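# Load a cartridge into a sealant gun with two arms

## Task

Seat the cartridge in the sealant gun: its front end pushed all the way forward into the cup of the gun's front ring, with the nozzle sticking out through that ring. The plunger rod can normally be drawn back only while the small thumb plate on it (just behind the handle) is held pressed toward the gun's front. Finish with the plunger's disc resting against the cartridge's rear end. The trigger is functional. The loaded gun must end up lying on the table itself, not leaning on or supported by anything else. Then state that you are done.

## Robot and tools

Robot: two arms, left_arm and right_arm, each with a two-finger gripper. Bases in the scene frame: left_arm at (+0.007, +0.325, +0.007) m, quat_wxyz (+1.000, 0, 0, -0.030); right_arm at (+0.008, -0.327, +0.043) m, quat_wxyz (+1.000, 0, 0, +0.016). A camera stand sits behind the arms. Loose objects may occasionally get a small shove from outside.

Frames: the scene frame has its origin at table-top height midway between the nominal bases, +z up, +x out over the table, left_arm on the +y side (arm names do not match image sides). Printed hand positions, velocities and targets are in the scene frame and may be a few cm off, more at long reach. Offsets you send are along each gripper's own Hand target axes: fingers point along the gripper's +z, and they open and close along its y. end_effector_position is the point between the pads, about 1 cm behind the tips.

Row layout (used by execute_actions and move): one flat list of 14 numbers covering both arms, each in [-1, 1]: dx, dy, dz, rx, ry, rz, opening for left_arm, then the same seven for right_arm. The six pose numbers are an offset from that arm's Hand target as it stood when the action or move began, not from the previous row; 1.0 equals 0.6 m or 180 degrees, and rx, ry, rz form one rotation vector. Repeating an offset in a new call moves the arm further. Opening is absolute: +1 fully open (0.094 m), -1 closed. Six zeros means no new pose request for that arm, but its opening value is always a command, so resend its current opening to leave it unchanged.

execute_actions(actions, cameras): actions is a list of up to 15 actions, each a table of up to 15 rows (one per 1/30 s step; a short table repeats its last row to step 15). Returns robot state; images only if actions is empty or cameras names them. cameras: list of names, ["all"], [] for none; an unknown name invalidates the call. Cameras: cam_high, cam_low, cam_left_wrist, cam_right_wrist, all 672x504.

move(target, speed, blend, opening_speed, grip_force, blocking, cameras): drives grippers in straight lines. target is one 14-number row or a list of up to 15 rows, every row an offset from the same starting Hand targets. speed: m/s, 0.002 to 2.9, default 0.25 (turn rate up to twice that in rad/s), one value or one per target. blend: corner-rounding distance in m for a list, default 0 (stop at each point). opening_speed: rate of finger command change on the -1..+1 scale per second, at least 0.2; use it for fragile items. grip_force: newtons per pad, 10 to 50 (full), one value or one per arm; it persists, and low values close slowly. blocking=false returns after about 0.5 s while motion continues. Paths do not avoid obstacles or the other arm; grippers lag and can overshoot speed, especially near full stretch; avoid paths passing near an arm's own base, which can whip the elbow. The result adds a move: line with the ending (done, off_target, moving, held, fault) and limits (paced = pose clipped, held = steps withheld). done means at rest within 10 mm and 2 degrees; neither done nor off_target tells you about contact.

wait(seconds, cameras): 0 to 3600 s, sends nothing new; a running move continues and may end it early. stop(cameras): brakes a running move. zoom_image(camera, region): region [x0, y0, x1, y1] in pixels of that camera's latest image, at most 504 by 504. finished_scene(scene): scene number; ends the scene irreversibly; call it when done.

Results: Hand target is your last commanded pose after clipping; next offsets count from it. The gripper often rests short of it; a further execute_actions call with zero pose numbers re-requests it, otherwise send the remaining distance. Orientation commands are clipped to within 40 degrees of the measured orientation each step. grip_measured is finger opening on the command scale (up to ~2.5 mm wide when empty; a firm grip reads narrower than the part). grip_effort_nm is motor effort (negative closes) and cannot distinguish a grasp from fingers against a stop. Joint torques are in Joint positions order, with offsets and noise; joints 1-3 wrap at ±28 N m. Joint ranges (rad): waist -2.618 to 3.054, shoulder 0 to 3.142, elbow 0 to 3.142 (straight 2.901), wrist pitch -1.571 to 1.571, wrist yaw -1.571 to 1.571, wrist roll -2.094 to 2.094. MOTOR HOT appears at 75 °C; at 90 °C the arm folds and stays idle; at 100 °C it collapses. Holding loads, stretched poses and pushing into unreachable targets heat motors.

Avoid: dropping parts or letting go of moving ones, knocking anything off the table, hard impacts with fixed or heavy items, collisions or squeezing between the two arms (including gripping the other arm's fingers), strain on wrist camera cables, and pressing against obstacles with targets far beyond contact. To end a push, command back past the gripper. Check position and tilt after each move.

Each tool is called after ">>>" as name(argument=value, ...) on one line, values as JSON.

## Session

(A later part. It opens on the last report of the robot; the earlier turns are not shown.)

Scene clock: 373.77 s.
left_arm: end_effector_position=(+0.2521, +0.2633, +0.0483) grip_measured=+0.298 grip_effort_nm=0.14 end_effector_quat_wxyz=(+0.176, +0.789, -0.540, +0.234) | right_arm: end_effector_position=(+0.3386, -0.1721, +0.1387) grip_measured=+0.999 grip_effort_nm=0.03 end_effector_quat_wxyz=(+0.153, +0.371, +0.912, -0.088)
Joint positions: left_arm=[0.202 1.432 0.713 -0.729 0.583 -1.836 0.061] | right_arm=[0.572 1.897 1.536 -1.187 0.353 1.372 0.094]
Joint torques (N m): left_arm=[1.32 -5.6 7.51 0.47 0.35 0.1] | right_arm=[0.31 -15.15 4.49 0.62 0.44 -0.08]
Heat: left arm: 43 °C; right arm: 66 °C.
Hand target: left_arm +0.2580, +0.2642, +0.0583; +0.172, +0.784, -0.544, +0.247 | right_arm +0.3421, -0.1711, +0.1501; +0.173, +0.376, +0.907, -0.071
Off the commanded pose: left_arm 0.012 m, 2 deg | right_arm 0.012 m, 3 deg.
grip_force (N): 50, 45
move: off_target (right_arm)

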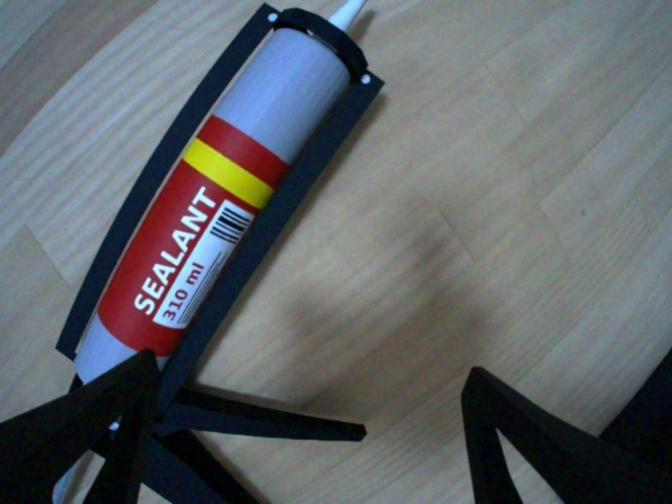

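>>> move(target=[0, 0, 0, 0, 0, 0, 0.3, -0.1905, -0.0095, 0.1918, 0.0149, 0.1231, 0.1782, 1.0], speed=0.3, cameras=["cam_right_wrist", "cam_high"])

Scene clock: 387.80 s.
left_arm: end_effector_position=(+0.2521, +0.2633, +0.0483) grip_measured=+0.298 grip_effort_nm=0.15 end_effector_quat_wxyz=(+0.176, +0.789, -0.540, +0.234) | right_arm: end_effector_position=(+0.4380, -0.2823, +0.0806) grip_measured=+0.999 grip_effort_nm=0.03 end_effector_quat_wxyz=(+0.000, +0.619, +0.785, +0.026)
Joint positions: left_arm=[0.202 1.432 0.713 -0.729 0.583 -1.836 0.061] | right_arm=[0.057 2.197 1.789 -1.126 -0.037 1.424 0.094]
Joint torques (N m): left_arm=[1.09 -5.45 7.61 0.48 0.34 0.11] | right_arm=[0.06 -13.67 7.47 0.25 0.01 -0.09]
Heat: left arm: 44 °C; right arm: 67 °C.
Hand target: left_arm +0.2580, +0.2642, +0.0583; +0.172, +0.784, -0.544, +0.247 | right_arm +0.4431, -0.2802, +0.0851; +0.002, +0.621, +0.783, +0.031
Off the commanded pose: left_arm 0.012 m, 2 deg | right_arm 0.007 m, 1 deg.
grip_force (N): 50, 45
move: done
Images, in order (width x height): cam_high 672x504, cam_right_wrist 672x504.

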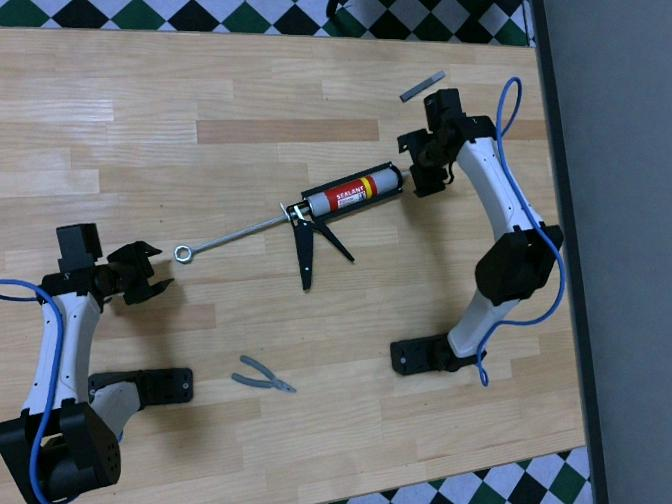

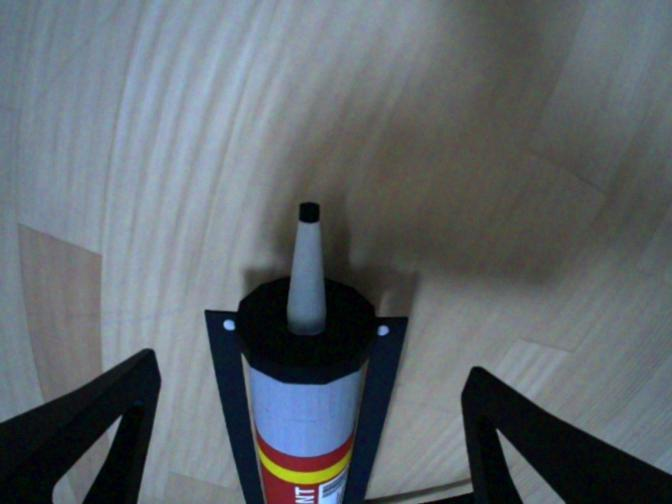

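>>> zoom_image(camera="cam_right_wrist", region=[200, 190, 420, 400])

Scaled by 2.291 from the camera's image (finer frame: 960x720).

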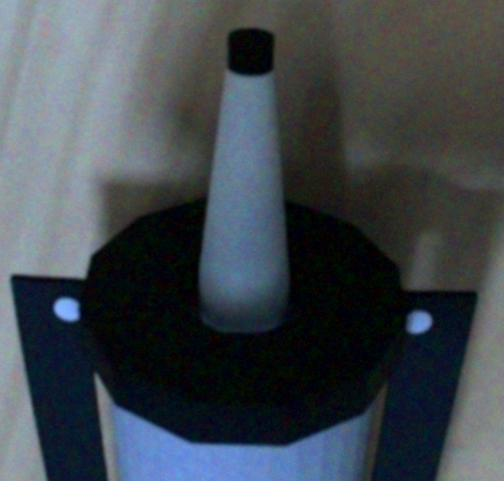

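>>> zoom_image(camera="cam_right_wrist", region=[225, 270, 325, 400])

>>> zoom_image(camera="cam_right_wrist", region=[300, 270, 400, 400])

Scaled by 3.877 from the camera's image (finer frame: 960x720).

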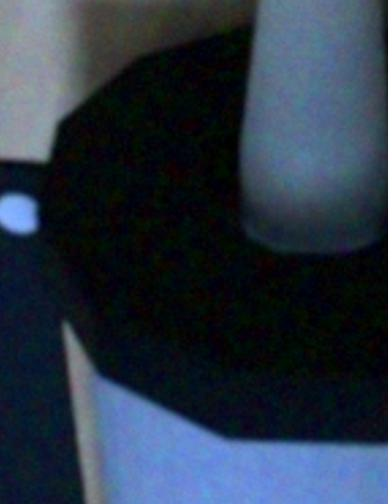

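Scaled by 3.877 from the camera's image (finer frame: 960x720).

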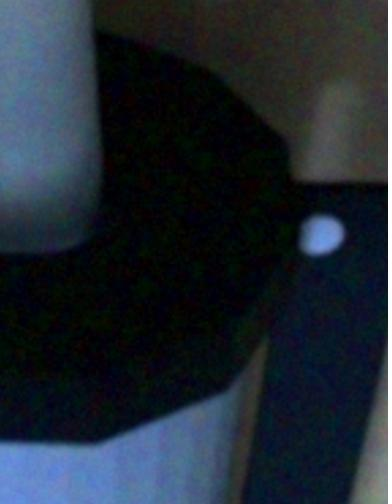

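>>> move(target=[0, 0, 0, 0, 0, 0, 0.3, -0.0032, 0.0037, 0.0912, 0, 0, 0, 1.0], speed=0.12, cameras=["cam_right_wrist"])

Scene clock: 403.43 s.
left_arm: end_effector_position=(+0.2521, +0.2633, +0.0483) grip_measured=+0.298 grip_effort_nm=0.15 end_effector_quat_wxyz=(+0.176, +0.789, -0.540, +0.234) | right_arm: end_effector_position=(+0.4449, -0.2814, +0.0325) grip_measured=+0.999 grip_effort_nm=0.03 end_effector_quat_wxyz=(-0.001, +0.619, +0.785, +0.025)
Joint positions: left_arm=[0.202 1.432 0.713 -0.729 0.583 -1.836 0.061] | right_arm=[0.057 2.276 1.725 -0.987 -0.039 1.425 0.094]
Joint torques (N m): left_arm=[1.1 -5.56 7.66 0.48 0.32 0.11] | right_arm=[0.23 -14.68 4.68 0.6 0.01 -0.11]
Heat: left arm: 45 °C; right arm: 67 °C.
Hand target: left_arm +0.2580, +0.2642, +0.0583; +0.172, +0.784, -0.544, +0.247 | right_arm +0.4479, -0.2791, +0.0304; +0.002, +0.621, +0.783, +0.031
Off the commanded pose: left_arm 0.012 m, 2 deg | right_arm 0.004 m, 1 deg.
grip_force (N): 50, 45
move: done

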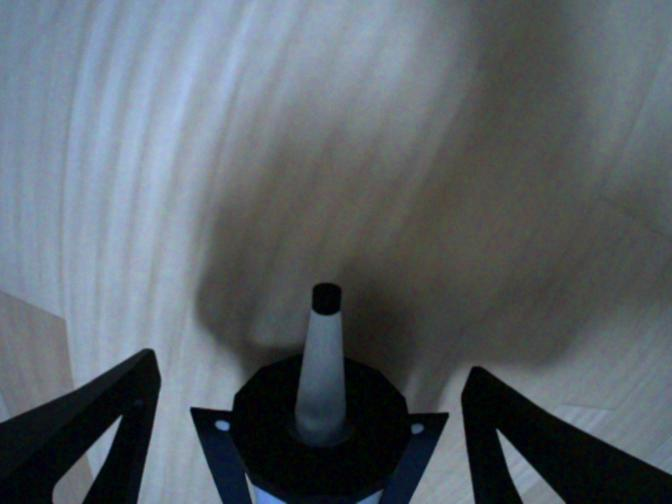

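>>> zoom_image(camera="cam_right_wrist", region=[210, 270, 430, 504])

>>> zoom_image(camera="cam_right_wrist", region=[270, 380, 380, 480])

Scaled by 2.154 from the camera's image (finer frame: 960x720).

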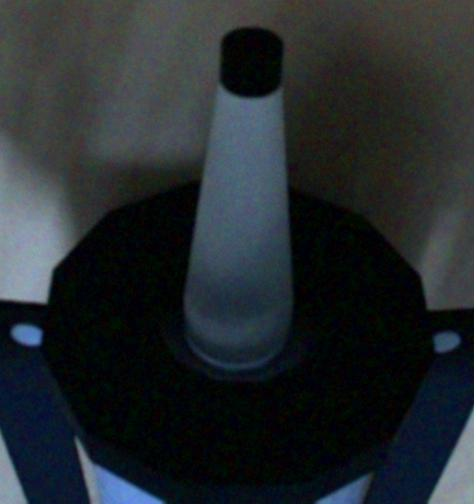

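Scaled by 4.582 from the camera's image (finer frame: 960x720).

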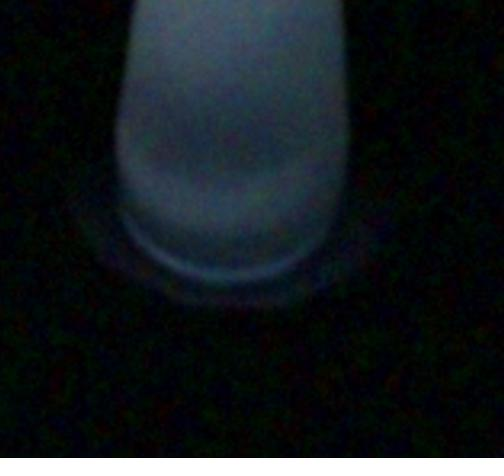

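>>> move(target=[0, 0, 0, 0, 0, 0, 0.3, -0.0003, -0.0063, 0.0097, 0, 0, 0, -0.35], speed=0.1, opening_speed=1.6, cameras=["cam_right_wrist"])

Scene clock: 410.83 s.
left_arm: end_effector_position=(+0.2521, +0.2633, +0.0483) grip_measured=+0.298 grip_effort_nm=0.14 end_effector_quat_wxyz=(+0.176, +0.789, -0.540, +0.234) | right_arm: end_effector_position=(+0.4466, -0.2844, +0.0253) grip_measured=-0.348 grip_effort_nm=-0.15 end_effector_quat_wxyz=(+0.010, +0.620, +0.784, +0.024)
Joint positions: left_arm=[0.202 1.432 0.713 -0.729 0.583 -1.836 0.061] | right_arm=[0.057 2.276 1.694 -0.941 -0.021 1.428 0.031]
Joint torques (N m): left_arm=[1.11 -5.46 7.8 0.51 0.33 0.11] | right_arm=[0.16 -15.17 4.4 0.47 -0.16 -0.13]
Heat: left arm: 45 °C; right arm: 67 °C.
Hand target: left_arm +0.2580, +0.2642, +0.0583; +0.172, +0.784, -0.544, +0.247 | right_arm +0.4446, -0.2799, +0.0245; +0.002, +0.621, +0.783, +0.031
Off the commanded pose: left_arm 0.012 m, 2 deg | right_arm 0.005 m, 1 deg.
grip_force (N): 50, 45
move: done

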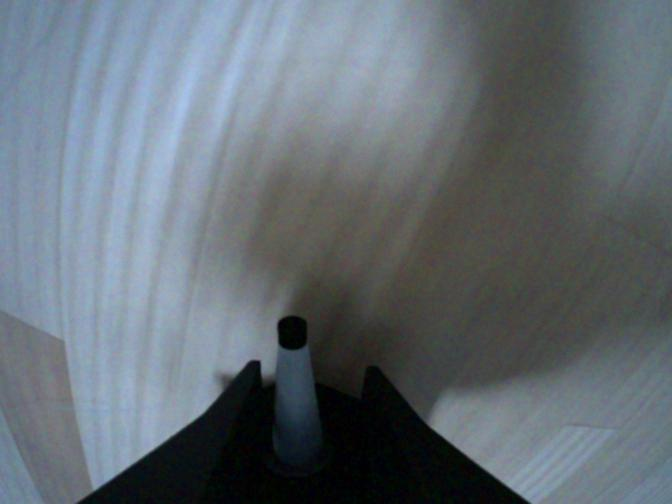

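>>> move(target=[0, 0, 0, 0, 0, 0, 0.3, 0, 0.0083, 0.0004, 0, 0, 0, -0.35], speed=0.1, cameras=["cam_right_wrist", "cam_high"])

Scene clock: 411.93 s.
left_arm: end_effector_position=(+0.2521, +0.2633, +0.0483) grip_measured=+0.298 grip_effort_nm=0.14 end_effector_quat_wxyz=(+0.176, +0.789, -0.540, +0.234) | right_arm: end_effector_position=(+0.4466, -0.2844, +0.0253) grip_measured=-0.348 grip_effort_nm=-0.14 end_effector_quat_wxyz=(+0.010, +0.620, +0.784, +0.024)
Joint positions: left_arm=[0.202 1.432 0.713 -0.729 0.583 -1.836 0.061] | right_arm=[0.057 2.276 1.694 -0.941 -0.021 1.428 0.031]
Joint torques (N m): left_arm=[1.11 -5.5 7.53 0.47 0.36 0.07] | right_arm=[0.29 -13.39 6.74 0.32 -0.16 -0.12]
Heat: left arm: 45 °C; right arm: 66 °C.
Hand target: left_arm +0.2580, +0.2642, +0.0583; +0.172, +0.784, -0.544, +0.247 | right_arm +0.4494, -0.2787, +0.0245; +0.002, +0.621, +0.783, +0.031
Off the commanded pose: left_arm 0.012 m, 2 deg | right_arm 0.006 m, 1 deg.
grip_force (N): 50, 45
move: done
Images, in order (width x height): cam_high 672x504, cam_right_wrist 672x504.

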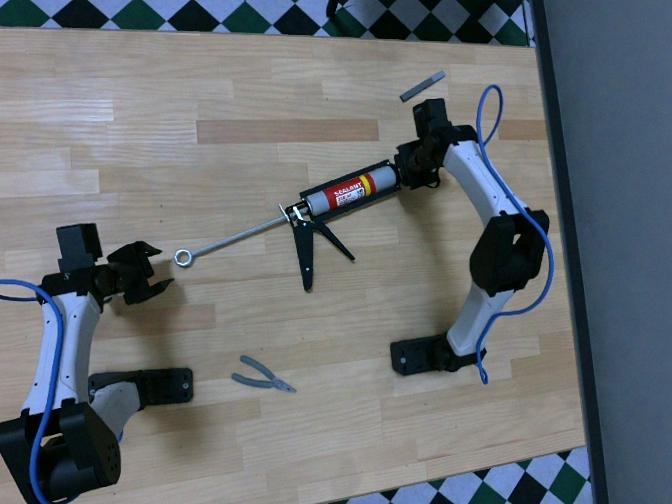

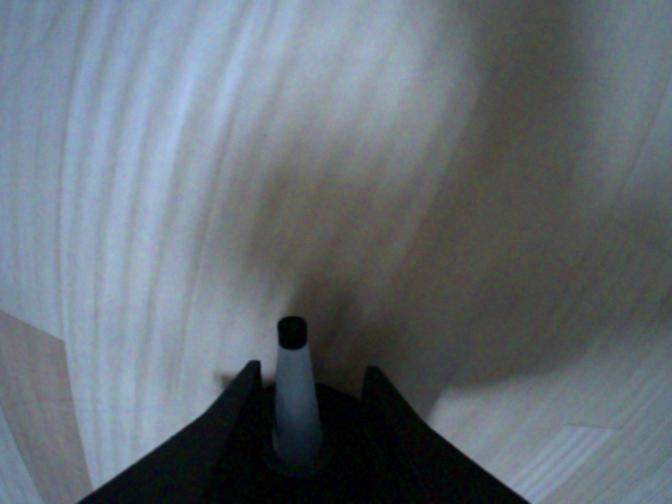

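>>> zoom_image(camera="cam_high", region=[365, 150, 425, 195])

>>> zoom_image(camera="cam_high", region=[275, 180, 335, 225])

Scaled by 8.400 from the camera's image (finer frame: 960x720).

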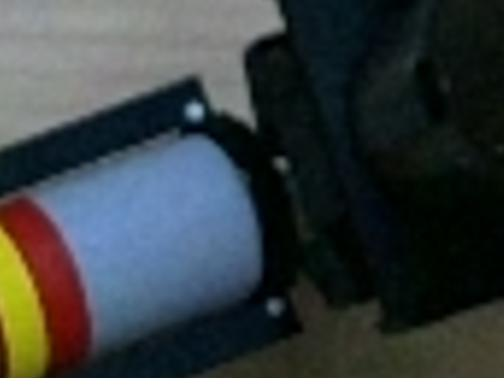

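Scaled by 8.400 from the camera's image (finer frame: 960x720).

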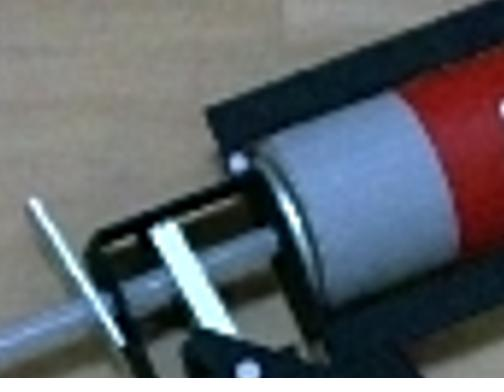

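>>> zoom_image(camera="cam_high", region=[140, 220, 220, 280])

>>> zoom_image(camera="cam_right_wrist", region=[220, 300, 400, 490])

Scaled by 6.300 from the camera's image (finer frame: 960x720).

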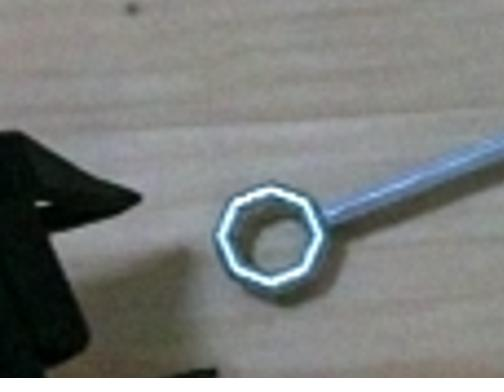

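Scaled by 2.653 from the camera's image (finer frame: 960x720).

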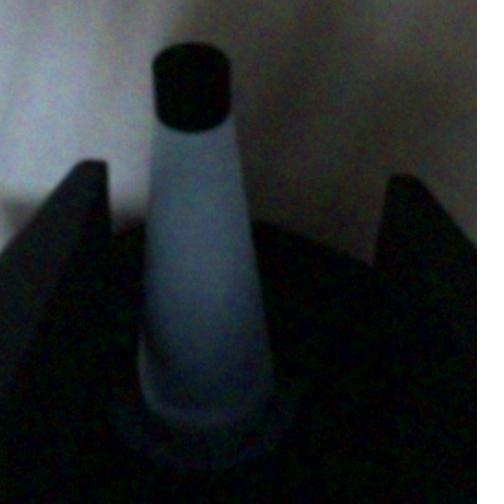

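>>> move(target=[0, 0, 0, 0, 0, 0, 0.3, 0, 0.0060, 0.0003, 0, 0, 0, -0.35], speed=0.1, cameras=["cam_right_wrist"])

Scene clock: 414.90 s.
left_arm: end_effector_position=(+0.2521, +0.2633, +0.0483) grip_measured=+0.298 grip_effort_nm=0.14 end_effector_quat_wxyz=(+0.176, +0.789, -0.540, +0.234) | right_arm: end_effector_position=(+0.4479, -0.2842, +0.0234) grip_measured=-0.348 grip_effort_nm=-0.14 end_effector_quat_wxyz=(+0.007, +0.620, +0.784, +0.022)
Joint positions: left_arm=[0.202 1.432 0.713 -0.729 0.583 -1.836 0.061] | right_arm=[0.057 2.291 1.713 -0.952 -0.021 1.428 0.031]
Joint torques (N m): left_arm=[1.13 -5.46 7.54 0.45 0.32 0.09] | right_arm=[0.4 -13.65 7.02 0.32 -0.16 -0.1]
Heat: left arm: 45 °C; right arm: 66 °C.
Hand target: left_arm +0.2580, +0.2642, +0.0583; +0.172, +0.784, -0.544, +0.247 | right_arm +0.4529, -0.2779, +0.0244; +0.002, +0.621, +0.783, +0.031
Off the commanded pose: left_arm 0.012 m, 2 deg | right_arm 0.008 m, 1 deg.
grip_force (N): 50, 45
move: done

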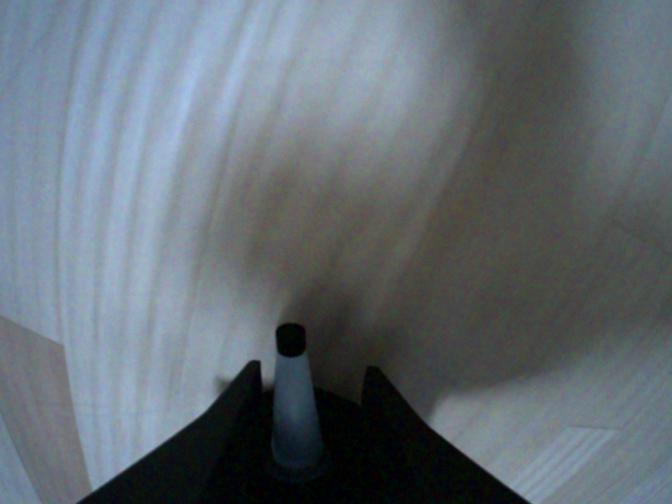

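>>> move(target=[0, 0, 0, 0, 0, 0, 0.3, 0, 0, 0, 0, 0, 0, -0.85], speed=0.1, grip_force=[50, 30], opening_speed=0.8, cameras=["cam_right_wrist", "cam_high"])

>>> zoom_image(camera="cam_right_wrist", region=[220, 300, 400, 490])

>>> zoom_image(camera="cam_high", region=[365, 150, 425, 195])

>>> zoom_image(camera="cam_high", region=[275, 180, 335, 225])

Scene clock: 416.83 s.
left_arm: end_effector_position=(+0.2521, +0.2633, +0.0483) grip_measured=+0.298 grip_effort_nm=0.14 end_effector_quat_wxyz=(+0.176, +0.789, -0.540, +0.234) | right_arm: end_effector_position=(+0.4496, -0.2844, +0.0247) grip_measured=-0.762 grip_effort_nm=-0.64 end_effector_quat_wxyz=(+0.010, +0.620, +0.784, +0.023)
Joint positions: left_arm=[0.202 1.432 0.713 -0.729 0.583 -1.836 0.061] | right_arm=[0.057 2.291 1.718 -0.952 -0.019 1.428 0.011]
Joint torques (N m): left_arm=[1.25 -5.64 7.68 0.46 0.37 0.05] | right_arm=[0.39 -13.68 6.68 0.34 -0.18 -0.1]
Heat: left arm: 45 °C; right arm: 66 °C.
Hand target: left_arm +0.2580, +0.2642, +0.0583; +0.172, +0.784, -0.544, +0.247 | right_arm +0.4529, -0.2780, +0.0244; +0.002, +0.621, +0.783, +0.031
Off the commanded pose: left_arm 0.012 m, 2 deg | right_arm 0.007 m, 1 deg.
grip_force (N): 50, 30
move: done
Images, in order (width x height): cam_high 672x504, cam_right_wrist 672x504.

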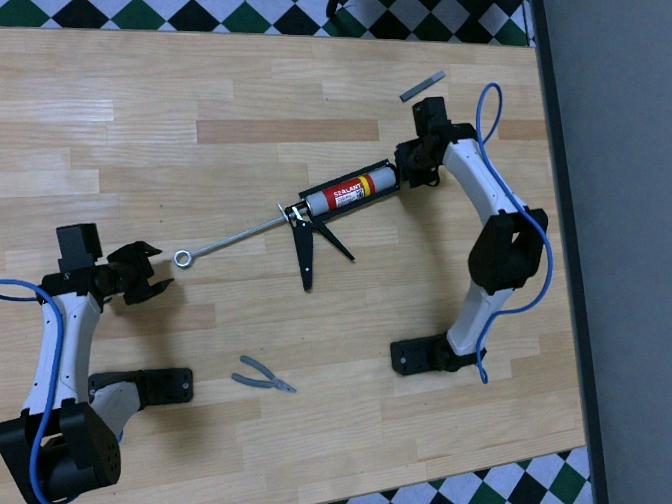

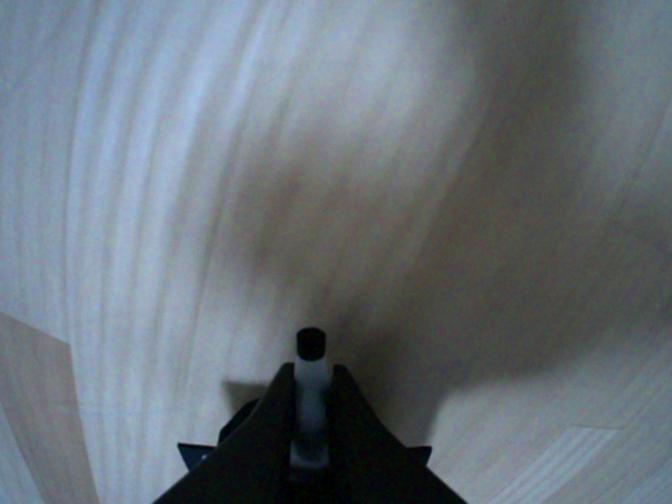

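Scaled by 2.653 from the camera's image (finer frame: 960x720).

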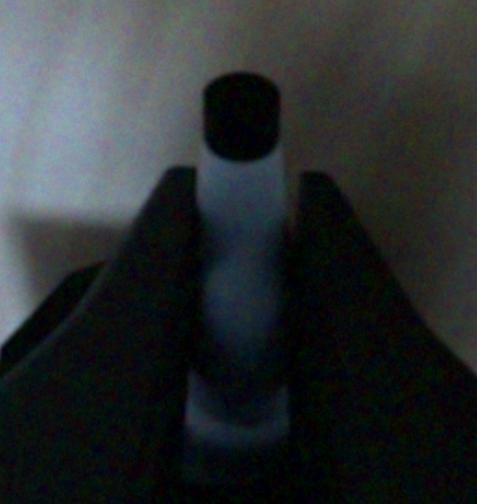

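Scaled by 8.400 from the camera's image (finer frame: 960x720).

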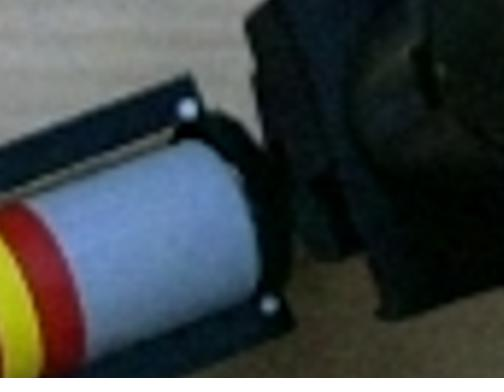

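Scaled by 8.400 from the camera's image (finer frame: 960x720).

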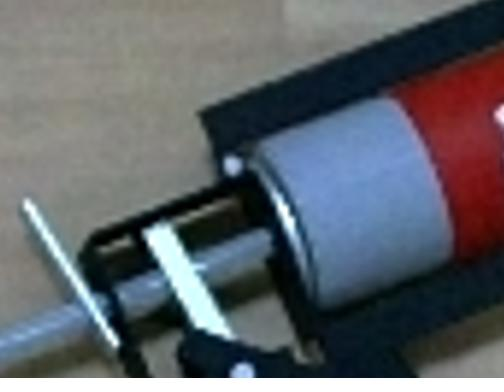

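>>> move(target=[0, 0, 0, 0, 0, 0, 0.3, 0.0004, 0.0005, -0.0100, 0, 0, 0, -0.85], speed=0.05, cameras=["cam_high"])

>>> zoom_image(camera="cam_high", region=[365, 150, 425, 195])

Scene clock: 417.63 s.
left_arm: end_effector_position=(+0.2521, +0.2633, +0.0483) grip_measured=+0.298 grip_effort_nm=0.14 end_effector_quat_wxyz=(+0.176, +0.789, -0.540, +0.234) | right_arm: end_effector_position=(+0.4488, -0.2845, +0.0250) grip_measured=-0.766 grip_effort_nm=-0.71 end_effector_quat_wxyz=(+0.009, +0.620, +0.784, +0.021)
Joint positions: left_arm=[0.202 1.432 0.713 -0.729 0.583 -1.836 0.061] | right_arm=[0.057 2.291 1.72 -0.958 -0.019 1.428 0.011]
Joint torques (N m): left_arm=[1.18 -5.7 7.58 0.46 0.35 0.08] | right_arm=[0.4 -14.49 7.39 0.17 -0.17 -0.1]
Heat: left arm: 45 °C; right arm: 67 °C.
Hand target: left_arm +0.2580, +0.2642, +0.0583; +0.172, +0.784, -0.544, +0.247 | right_arm +0.4530, -0.2779, +0.0305; +0.002, +0.621, +0.783, +0.031
Off the commanded pose: left_arm 0.012 m, 2 deg | right_arm 0.009 m, 1 deg.
grip_force (N): 50, 30
move: done

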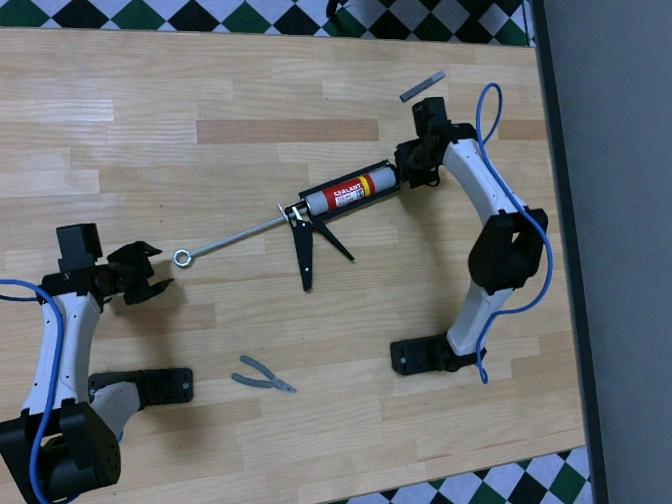

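Scaled by 8.400 from the camera's image (finer frame: 960x720).

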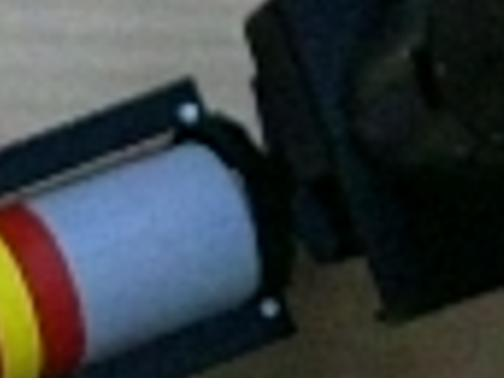

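>>> execute_actions(actions=[[[0,0,0,0,0,0,0.3,-0.0300,0.0005,-0.0110,0,0,0,-0.85]]], cameras=["cam_high", "cam_right_wrist"])

Scene clock: 420.23 s.
left_arm: end_effector_position=(+0.2521, +0.2633, +0.0483) grip_measured=+0.298 grip_effort_nm=0.14 end_effector_quat_wxyz=(+0.176, +0.789, -0.540, +0.234) | right_arm: end_effector_position=(+0.4473, -0.2892, +0.0267) grip_measured=-0.768 grip_effort_nm=-0.71 end_effector_quat_wxyz=(-0.010, +0.620, +0.784, +0.026)
Joint positions: left_arm=[0.202 1.432 0.713 -0.729 0.583 -1.836 0.061] | right_arm=[0.034 2.302 1.746 -0.994 -0.051 1.404 0.011]
Joint torques (N m): left_arm=[1.1 -5.52 7.72 0.49 0.33 0.08] | right_arm=[-1.21 -15.27 7.84 0.19 0.11 -0.26]
Heat: left arm: 45 °C; right arm: 67 °C.
Hand target: left_arm +0.2580, +0.2642, +0.0583; +0.172, +0.784, -0.544, +0.247 | right_arm +0.4571, -0.2956, +0.0364; +0.002, +0.621, +0.783, +0.031
Off the commanded pose: left_arm 0.012 m, 2 deg | right_arm 0.015 m, 1 deg.
grip_force (N): 50, 30

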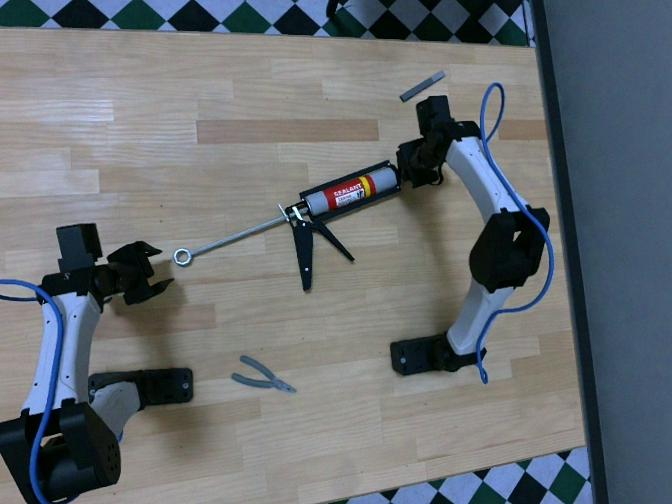

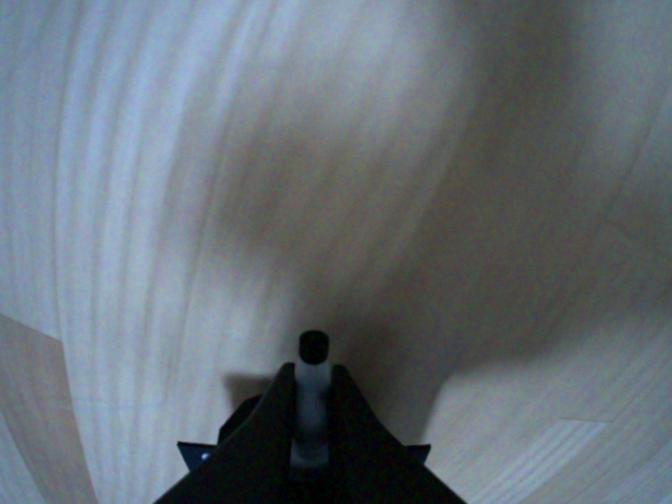

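>>> zoom_image(camera="cam_high", region=[365, 150, 425, 195])

>>> zoom_image(camera="cam_high", region=[275, 180, 335, 225])

Scaled by 8.400 from the camera's image (finer frame: 960x720).

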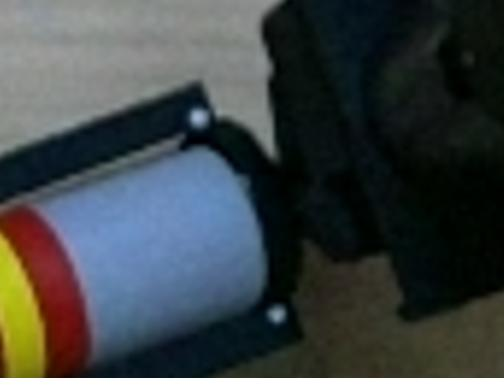

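Scaled by 8.400 from the camera's image (finer frame: 960x720).

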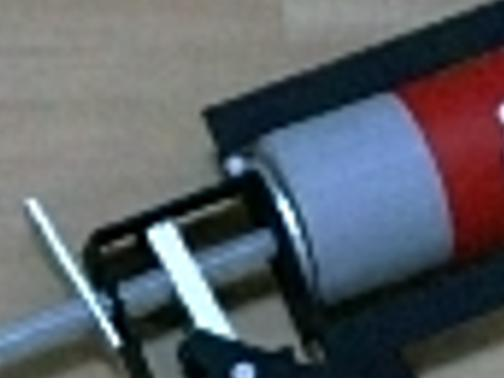

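>>> execute_actions(actions=[[[0,0,0,0,0,0,0.3,-0.0150,0.0005,-0.0080,0,0,0,-0.85]]], cameras=["cam_high"])

>>> zoom_image(camera="cam_high", region=[365, 150, 425, 195])

>>> zoom_image(camera="cam_high", region=[275, 180, 335, 225])

Scene clock: 421.63 s.
left_arm: end_effector_position=(+0.2521, +0.2633, +0.0483) grip_measured=+0.298 grip_effort_nm=0.15 end_effector_quat_wxyz=(+0.176, +0.789, -0.540, +0.234) | right_arm: end_effector_position=(+0.4485, -0.2981, +0.0311) grip_measured=-0.769 grip_effort_nm=-0.71 end_effector_quat_wxyz=(-0.014, +0.621, +0.783, +0.028)
Joint positions: left_arm=[0.202 1.432 0.713 -0.729 0.583 -1.836 0.061] | right_arm=[0.01 2.304 1.767 -1.019 -0.06 1.383 0.011]
Joint torques (N m): left_arm=[1.03 -5.53 7.46 0.48 0.38 0.08] | right_arm=[-0.9 -15.3 7.95 0.23 0.21 -0.26]
Heat: left arm: 45 °C; right arm: 67 °C.
Hand target: left_arm +0.2580, +0.2642, +0.0583; +0.172, +0.784, -0.544, +0.247 | right_arm +0.4591, -0.3045, +0.0408; +0.002, +0.621, +0.783, +0.031
Off the commanded pose: left_arm 0.012 m, 2 deg | right_arm 0.016 m, 2 deg.
grip_force (N): 50, 30

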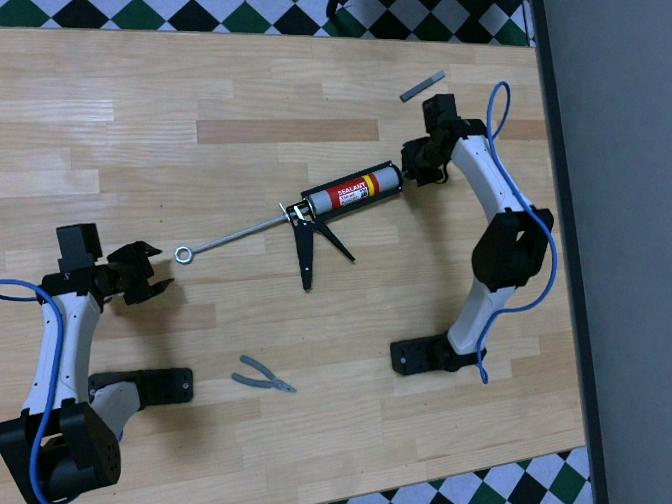

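Scaled by 8.400 from the camera's image (finer frame: 960x720).

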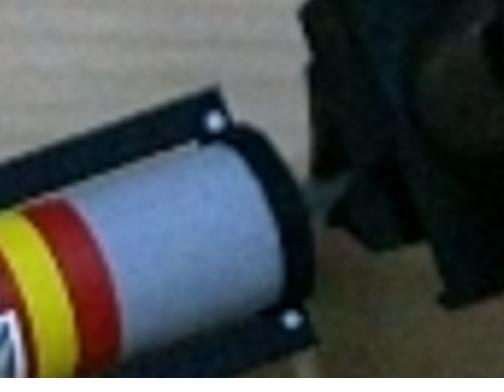

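Scaled by 8.400 from the camera's image (finer frame: 960x720).

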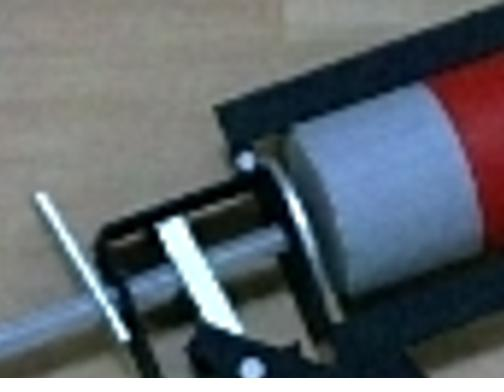

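>>> zoom_image(camera="cam_high", region=[382, 155, 412, 197])

Scaled by 12.000 from the camera's image (finer frame: 960x720).

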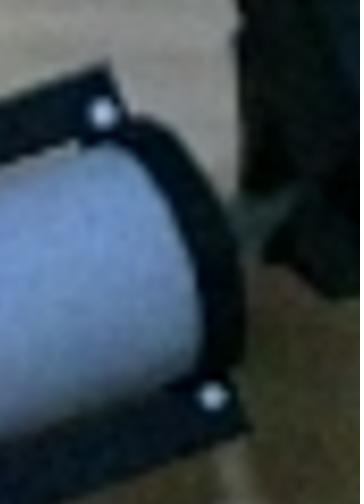

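>>> execute_actions(actions=[[[0,0,0,0,0,0,0.3,-0.0150,0.0005,-0.0010,0,0,0,-0.85]]], cameras=["cam_high"])

>>> zoom_image(camera="cam_high", region=[365, 150, 425, 195])

>>> zoom_image(camera="cam_high", region=[275, 180, 335, 225])

Scene clock: 422.80 s.
left_arm: end_effector_position=(+0.2521, +0.2633, +0.0483) grip_measured=+0.298 grip_effort_nm=0.15 end_effector_quat_wxyz=(+0.176, +0.789, -0.540, +0.234) | right_arm: end_effector_position=(+0.4484, -0.3039, +0.0304) grip_measured=-0.769 grip_effort_nm=-0.71 end_effector_quat_wxyz=(-0.019, +0.620, +0.784, +0.025)
Joint positions: left_arm=[0.202 1.432 0.713 -0.729 0.583 -1.836 0.061] | right_arm=[-0.004 2.314 1.781 -1.034 -0.063 1.365 0.011]
Joint torques (N m): left_arm=[1.11 -5.57 7.62 0.47 0.31 0.04] | right_arm=[-1.4 -15.57 8.05 0.28 0.23 -0.26]
Heat: left arm: 45 °C; right arm: 67 °C.
Hand target: left_arm +0.2580, +0.2642, +0.0583; +0.172, +0.784, -0.544, +0.247 | right_arm +0.4614, -0.3132, +0.0411; +0.002, +0.621, +0.783, +0.031
Off the commanded pose: left_arm 0.012 m, 2 deg | right_arm 0.019 m, 2 deg.
grip_force (N): 50, 30

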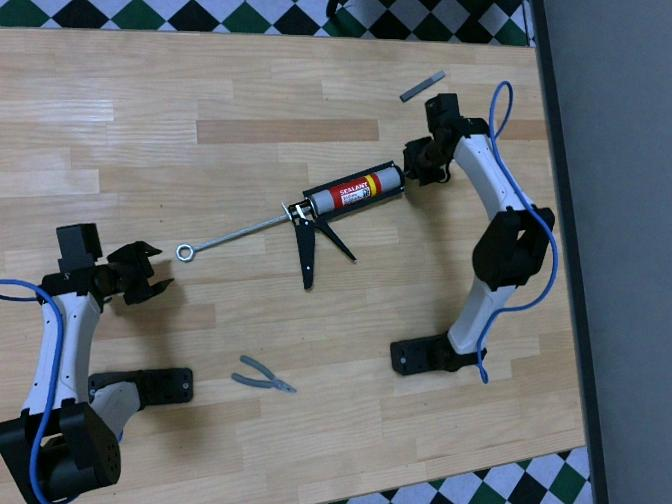

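Scaled by 8.400 from the camera's image (finer frame: 960x720).

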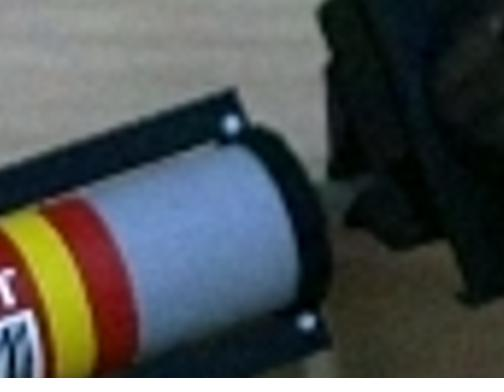

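Scaled by 8.400 from the camera's image (finer frame: 960x720).

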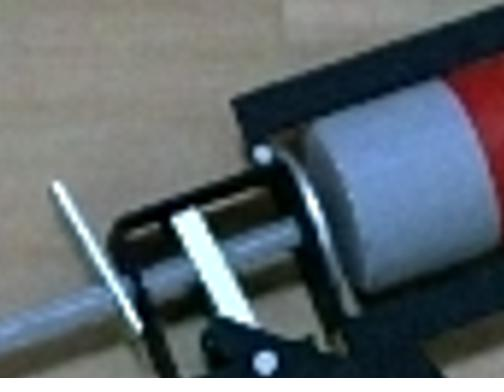

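>>> execute_actions(actions=[[[0,0,0,0,0,0,0.3,0.0040,-0.0060,0.0120,0,0,0,-0.85]],[[0,0,0,0,0,0,0.3,0.0060,-0.0040,0.0100,0,0,0,-0.85]]], cameras=["cam_high"])

>>> zoom_image(camera="cam_high", region=[365, 150, 425, 195])

Scene clock: 425.10 s.
left_arm: end_effector_position=(+0.2521, +0.2633, +0.0483) grip_measured=+0.298 grip_effort_nm=0.14 end_effector_quat_wxyz=(+0.176, +0.789, -0.540, +0.234) | right_arm: end_effector_position=(+0.4483, -0.3041, +0.0260) grip_measured=-0.769 grip_effort_nm=-0.71 end_effector_quat_wxyz=(-0.017, +0.620, +0.784, +0.026)
Joint positions: left_arm=[0.202 1.432 0.713 -0.729 0.583 -1.836 0.061] | right_arm=[-0.004 2.314 1.763 -1.011 -0.062 1.365 0.011]
Joint torques (N m): left_arm=[1.13 -5.64 7.69 0.5 0.35 0.06] | right_arm=[-0.31 -16.35 4.18 0.73 0.21 -0.17]
Heat: left arm: 45 °C; right arm: 68 °C.
Hand target: left_arm +0.2580, +0.2642, +0.0583; +0.172, +0.784, -0.544, +0.247 | right_arm +0.4548, -0.3081, +0.0279; +0.002, +0.621, +0.783, +0.031
Off the commanded pose: left_arm 0.012 m, 2 deg | right_arm 0.008 m, 2 deg.
grip_force (N): 50, 30

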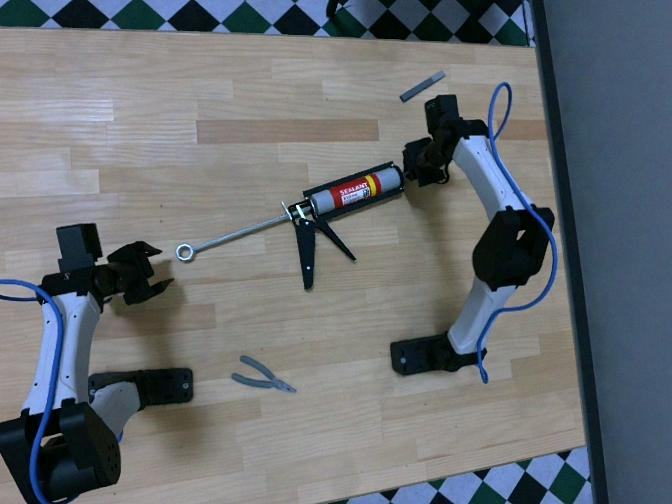

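Scaled by 8.400 from the camera's image (finer frame: 960x720).

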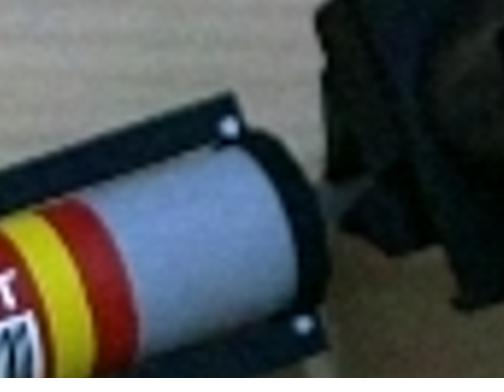

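>>> execute_actions(actions=[[[0,0,0,0,0,0,0.3,-0.0200,-0.0002,-0.0007,0,0,0,-0.85]]], cameras=["cam_high"])

>>> zoom_image(camera="cam_high", region=[365, 150, 425, 195])

Scene clock: 426.00 s.
left_arm: end_effector_position=(+0.2521, +0.2633, +0.0483) grip_measured=+0.298 grip_effort_nm=0.14 end_effector_quat_wxyz=(+0.176, +0.789, -0.540, +0.234) | right_arm: end_effector_position=(+0.4484, -0.3047, +0.0263) grip_measured=-0.769 grip_effort_nm=-0.71 end_effector_quat_wxyz=(-0.022, +0.618, +0.785, +0.034)
Joint positions: left_arm=[0.202 1.432 0.713 -0.729 0.583 -1.836 0.061] | right_arm=[-0.013 2.314 1.763 -1.011 -0.08 1.353 0.011]
Joint torques (N m): left_arm=[1.26 -5.44 7.62 0.48 0.36 0.09] | right_arm=[-1.96 -15.43 5.35 0.64 0.38 -0.29]
Heat: left arm: 45 °C; right arm: 68 °C.
Hand target: left_arm +0.2580, +0.2642, +0.0583; +0.172, +0.784, -0.544, +0.247 | right_arm +0.4574, -0.3199, +0.0279; +0.002, +0.621, +0.783, +0.031
Off the commanded pose: left_arm 0.012 m, 2 deg | right_arm 0.018 m, 3 deg.
grip_force (N): 50, 30

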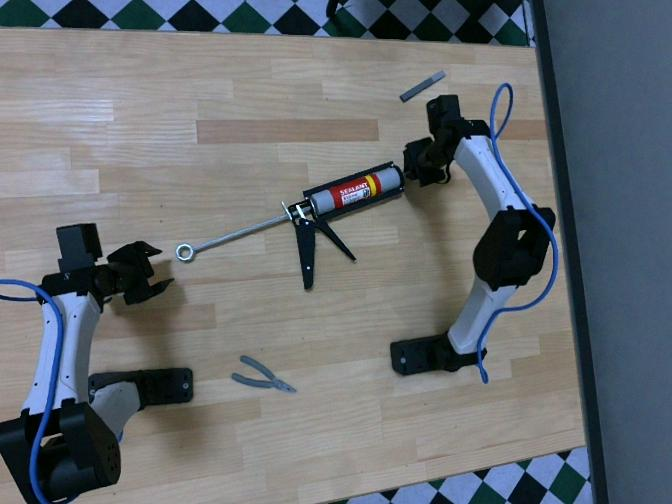

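Scaled by 8.400 from the camera's image (finer frame: 960x720).

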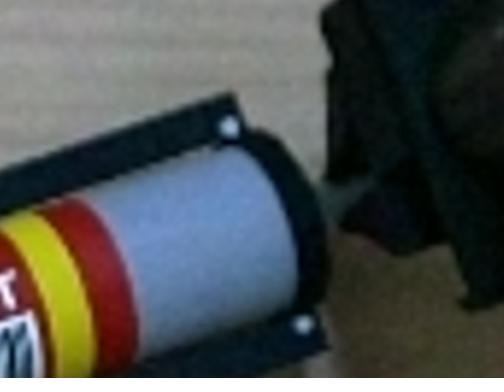

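>>> move(target=[[0,0,0,0,0,0,0.3,0.0200,0.0002,0.0007,0,0,0,-0.85],[0,0,0,0,0,0,0.3,0.0200,0.0002,0.0007,0,0,0,0.3],[0,0,0,0,0,0,0.3,0.0241,0.0062,-0.1157,0,0,0,0.3],[0,0,0,0,0,0,0.3,0.2895,-0.0152,-0.1109,0.0018,-0.0284,0.0025,1.0]], speed=0.2, grip_force=[50, 48], cameras=["cam_high", "cam_right_wrist"])

Scene clock: 432.50 s.
left_arm: end_effector_position=(+0.2521, +0.2633, +0.0483) grip_measured=+0.298 grip_effort_nm=0.14 end_effector_quat_wxyz=(+0.176, +0.789, -0.540, +0.234) | right_arm: end_effector_position=(+0.3977, -0.1553, +0.0835) grip_measured=+0.998 grip_effort_nm=0.04 end_effector_quat_wxyz=(+0.019, +0.620, +0.785, -0.015)
Joint positions: left_arm=[0.202 1.432 0.713 -0.729 0.583 -1.836 0.061] | right_arm=[0.403 2.215 1.831 -1.196 0.047 1.772 0.094]
Joint torques (N m): left_arm=[1.05 -5.55 7.72 0.48 0.36 0.05] | right_arm=[-0.4 -17.01 7.01 0.18 0.25 -0.08]
Heat: left arm: 46 °C; right arm: 69 °C.
Hand target: left_arm +0.2580, +0.2642, +0.0583; +0.172, +0.784, -0.544, +0.247 | right_arm +0.4061, -0.1559, +0.1000; +0.035, +0.625, +0.780, +0.001
Off the commanded pose: left_arm 0.012 m, 2 deg | right_arm 0.019 m, 3 deg.
grip_force (N): 50, 48
move: off_target (right_arm); target 2's new opening was sent with right_arm's hand 0.008 m and 3 deg from that target; target 4's new opening was sent with right_arm's hand 0.019 m and 3 deg from that target

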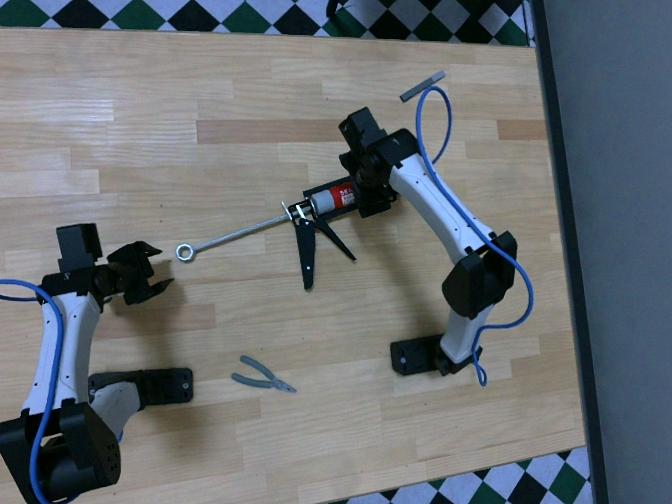

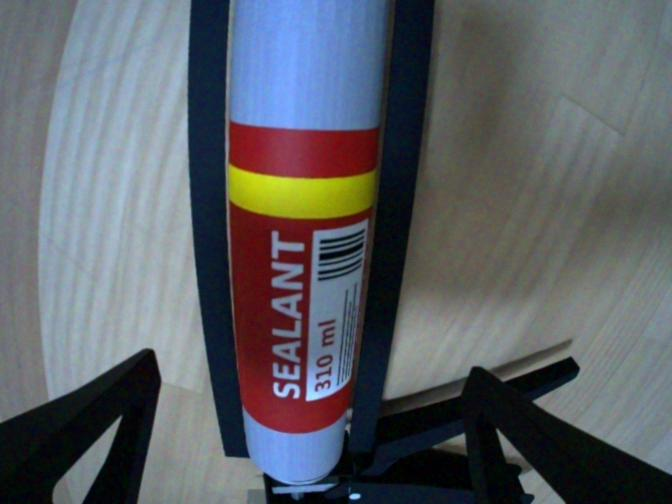

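>>> move(target=[0,0,0,0,0,0,0.3,0,0.0142,0.0333,0,0,0,1.0], speed=0.15, cameras=["cam_right_wrist"])

Scene clock: 434.50 s.
left_arm: end_effector_position=(+0.2521, +0.2633, +0.0483) grip_measured=+0.298 grip_effort_nm=0.14 end_effector_quat_wxyz=(+0.176, +0.789, -0.540, +0.234) | right_arm: end_effector_position=(+0.4016, -0.1546, +0.0758) grip_measured=+0.998 grip_effort_nm=0.04 end_effector_quat_wxyz=(+0.020, +0.621, +0.784, -0.014)
Joint positions: left_arm=[0.202 1.432 0.713 -0.729 0.583 -1.836 0.061] | right_arm=[0.4 2.234 1.831 -1.174 0.048 1.772 0.094]
Joint torques (N m): left_arm=[1.24 -5.45 7.6 0.45 0.35 0.1] | right_arm=[-0.87 -14.12 7.27 0.47 0.25 -0.16]
Heat: left arm: 46 °C; right arm: 69 °C.
Hand target: left_arm +0.2580, +0.2642, +0.0583; +0.172, +0.784, -0.544, +0.247 | right_arm +0.4155, -0.1550, +0.0803; +0.035, +0.625, +0.780, +0.001
Off the commanded pose: left_arm 0.012 m, 2 deg | right_arm 0.015 m, 3 deg.
grip_force (N): 50, 48
move: off_target (right_arm)

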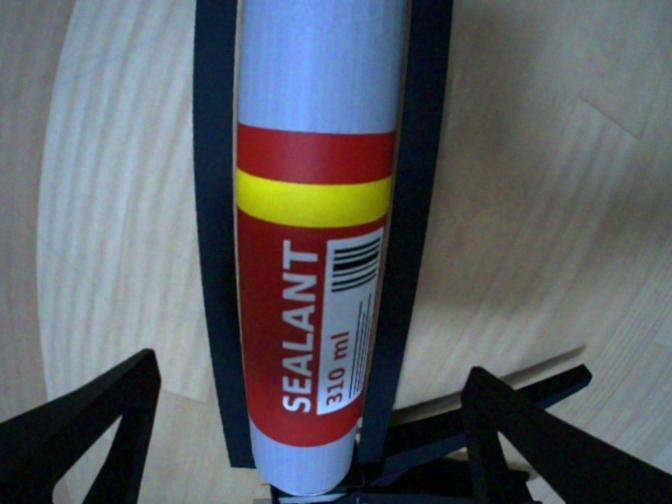

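>>> move(target=[[0,0,0,0,0,0,0.3,0,0.0042,0.0500,0,0,0,1.0],[0,0,0,0,0,0,0.3,0,0.0050,0.0767,0,0,0,1.0]], speed=0.12, cameras=["cam_high", "cam_right_wrist"])

Scene clock: 436.50 s.
left_arm: end_effector_position=(+0.2521, +0.2633, +0.0483) grip_measured=+0.298 grip_effort_nm=0.14 end_effector_quat_wxyz=(+0.176, +0.789, -0.540, +0.234) | right_arm: end_effector_position=(+0.4164, -0.1512, +0.0381) grip_measured=+0.998 grip_effort_nm=0.04 end_effector_quat_wxyz=(+0.027, +0.624, +0.781, +0.001)
Joint positions: left_arm=[0.202 1.432 0.713 -0.729 0.583 -1.836 0.061] | right_arm=[0.393 2.297 1.784 -1.031 0.048 1.772 0.094]
Joint torques (N m): left_arm=[1.22 -5.59 7.46 0.44 0.37 0.1] | right_arm=[-0.9 -14.63 4.55 0.54 0.24 -0.23]
Heat: left arm: 46 °C; right arm: 69 °C.
Hand target: left_arm +0.2580, +0.2642, +0.0583; +0.172, +0.784, -0.544, +0.247 | right_arm +0.4209, -0.1563, +0.0346; +0.035, +0.625, +0.780, +0.001
Off the commanded pose: left_arm 0.012 m, 2 deg | right_arm 0.008 m, 1 deg.
grip_force (N): 50, 48
move: done

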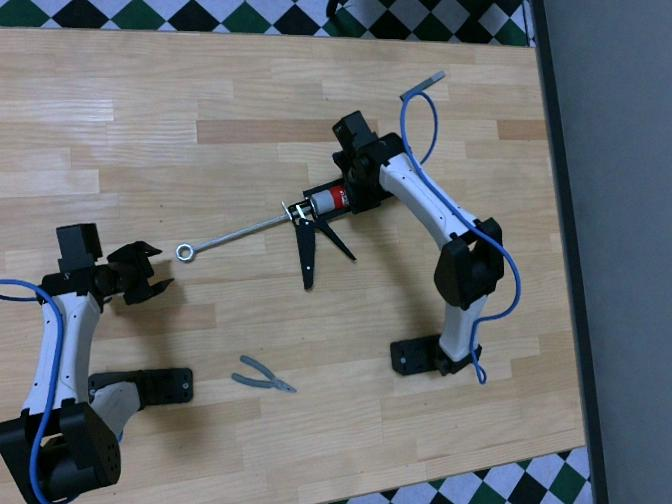

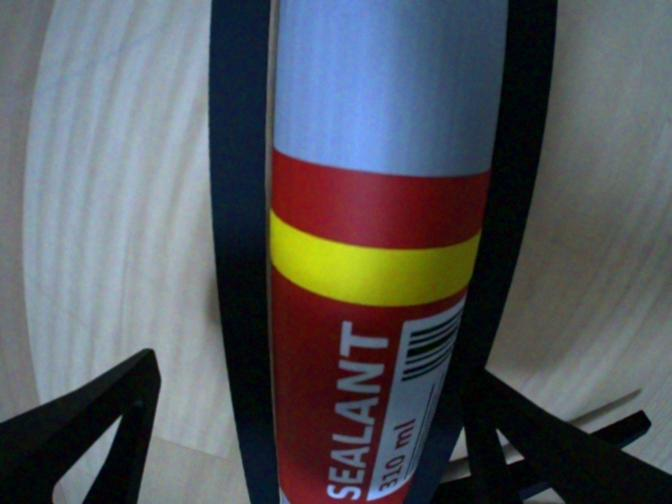

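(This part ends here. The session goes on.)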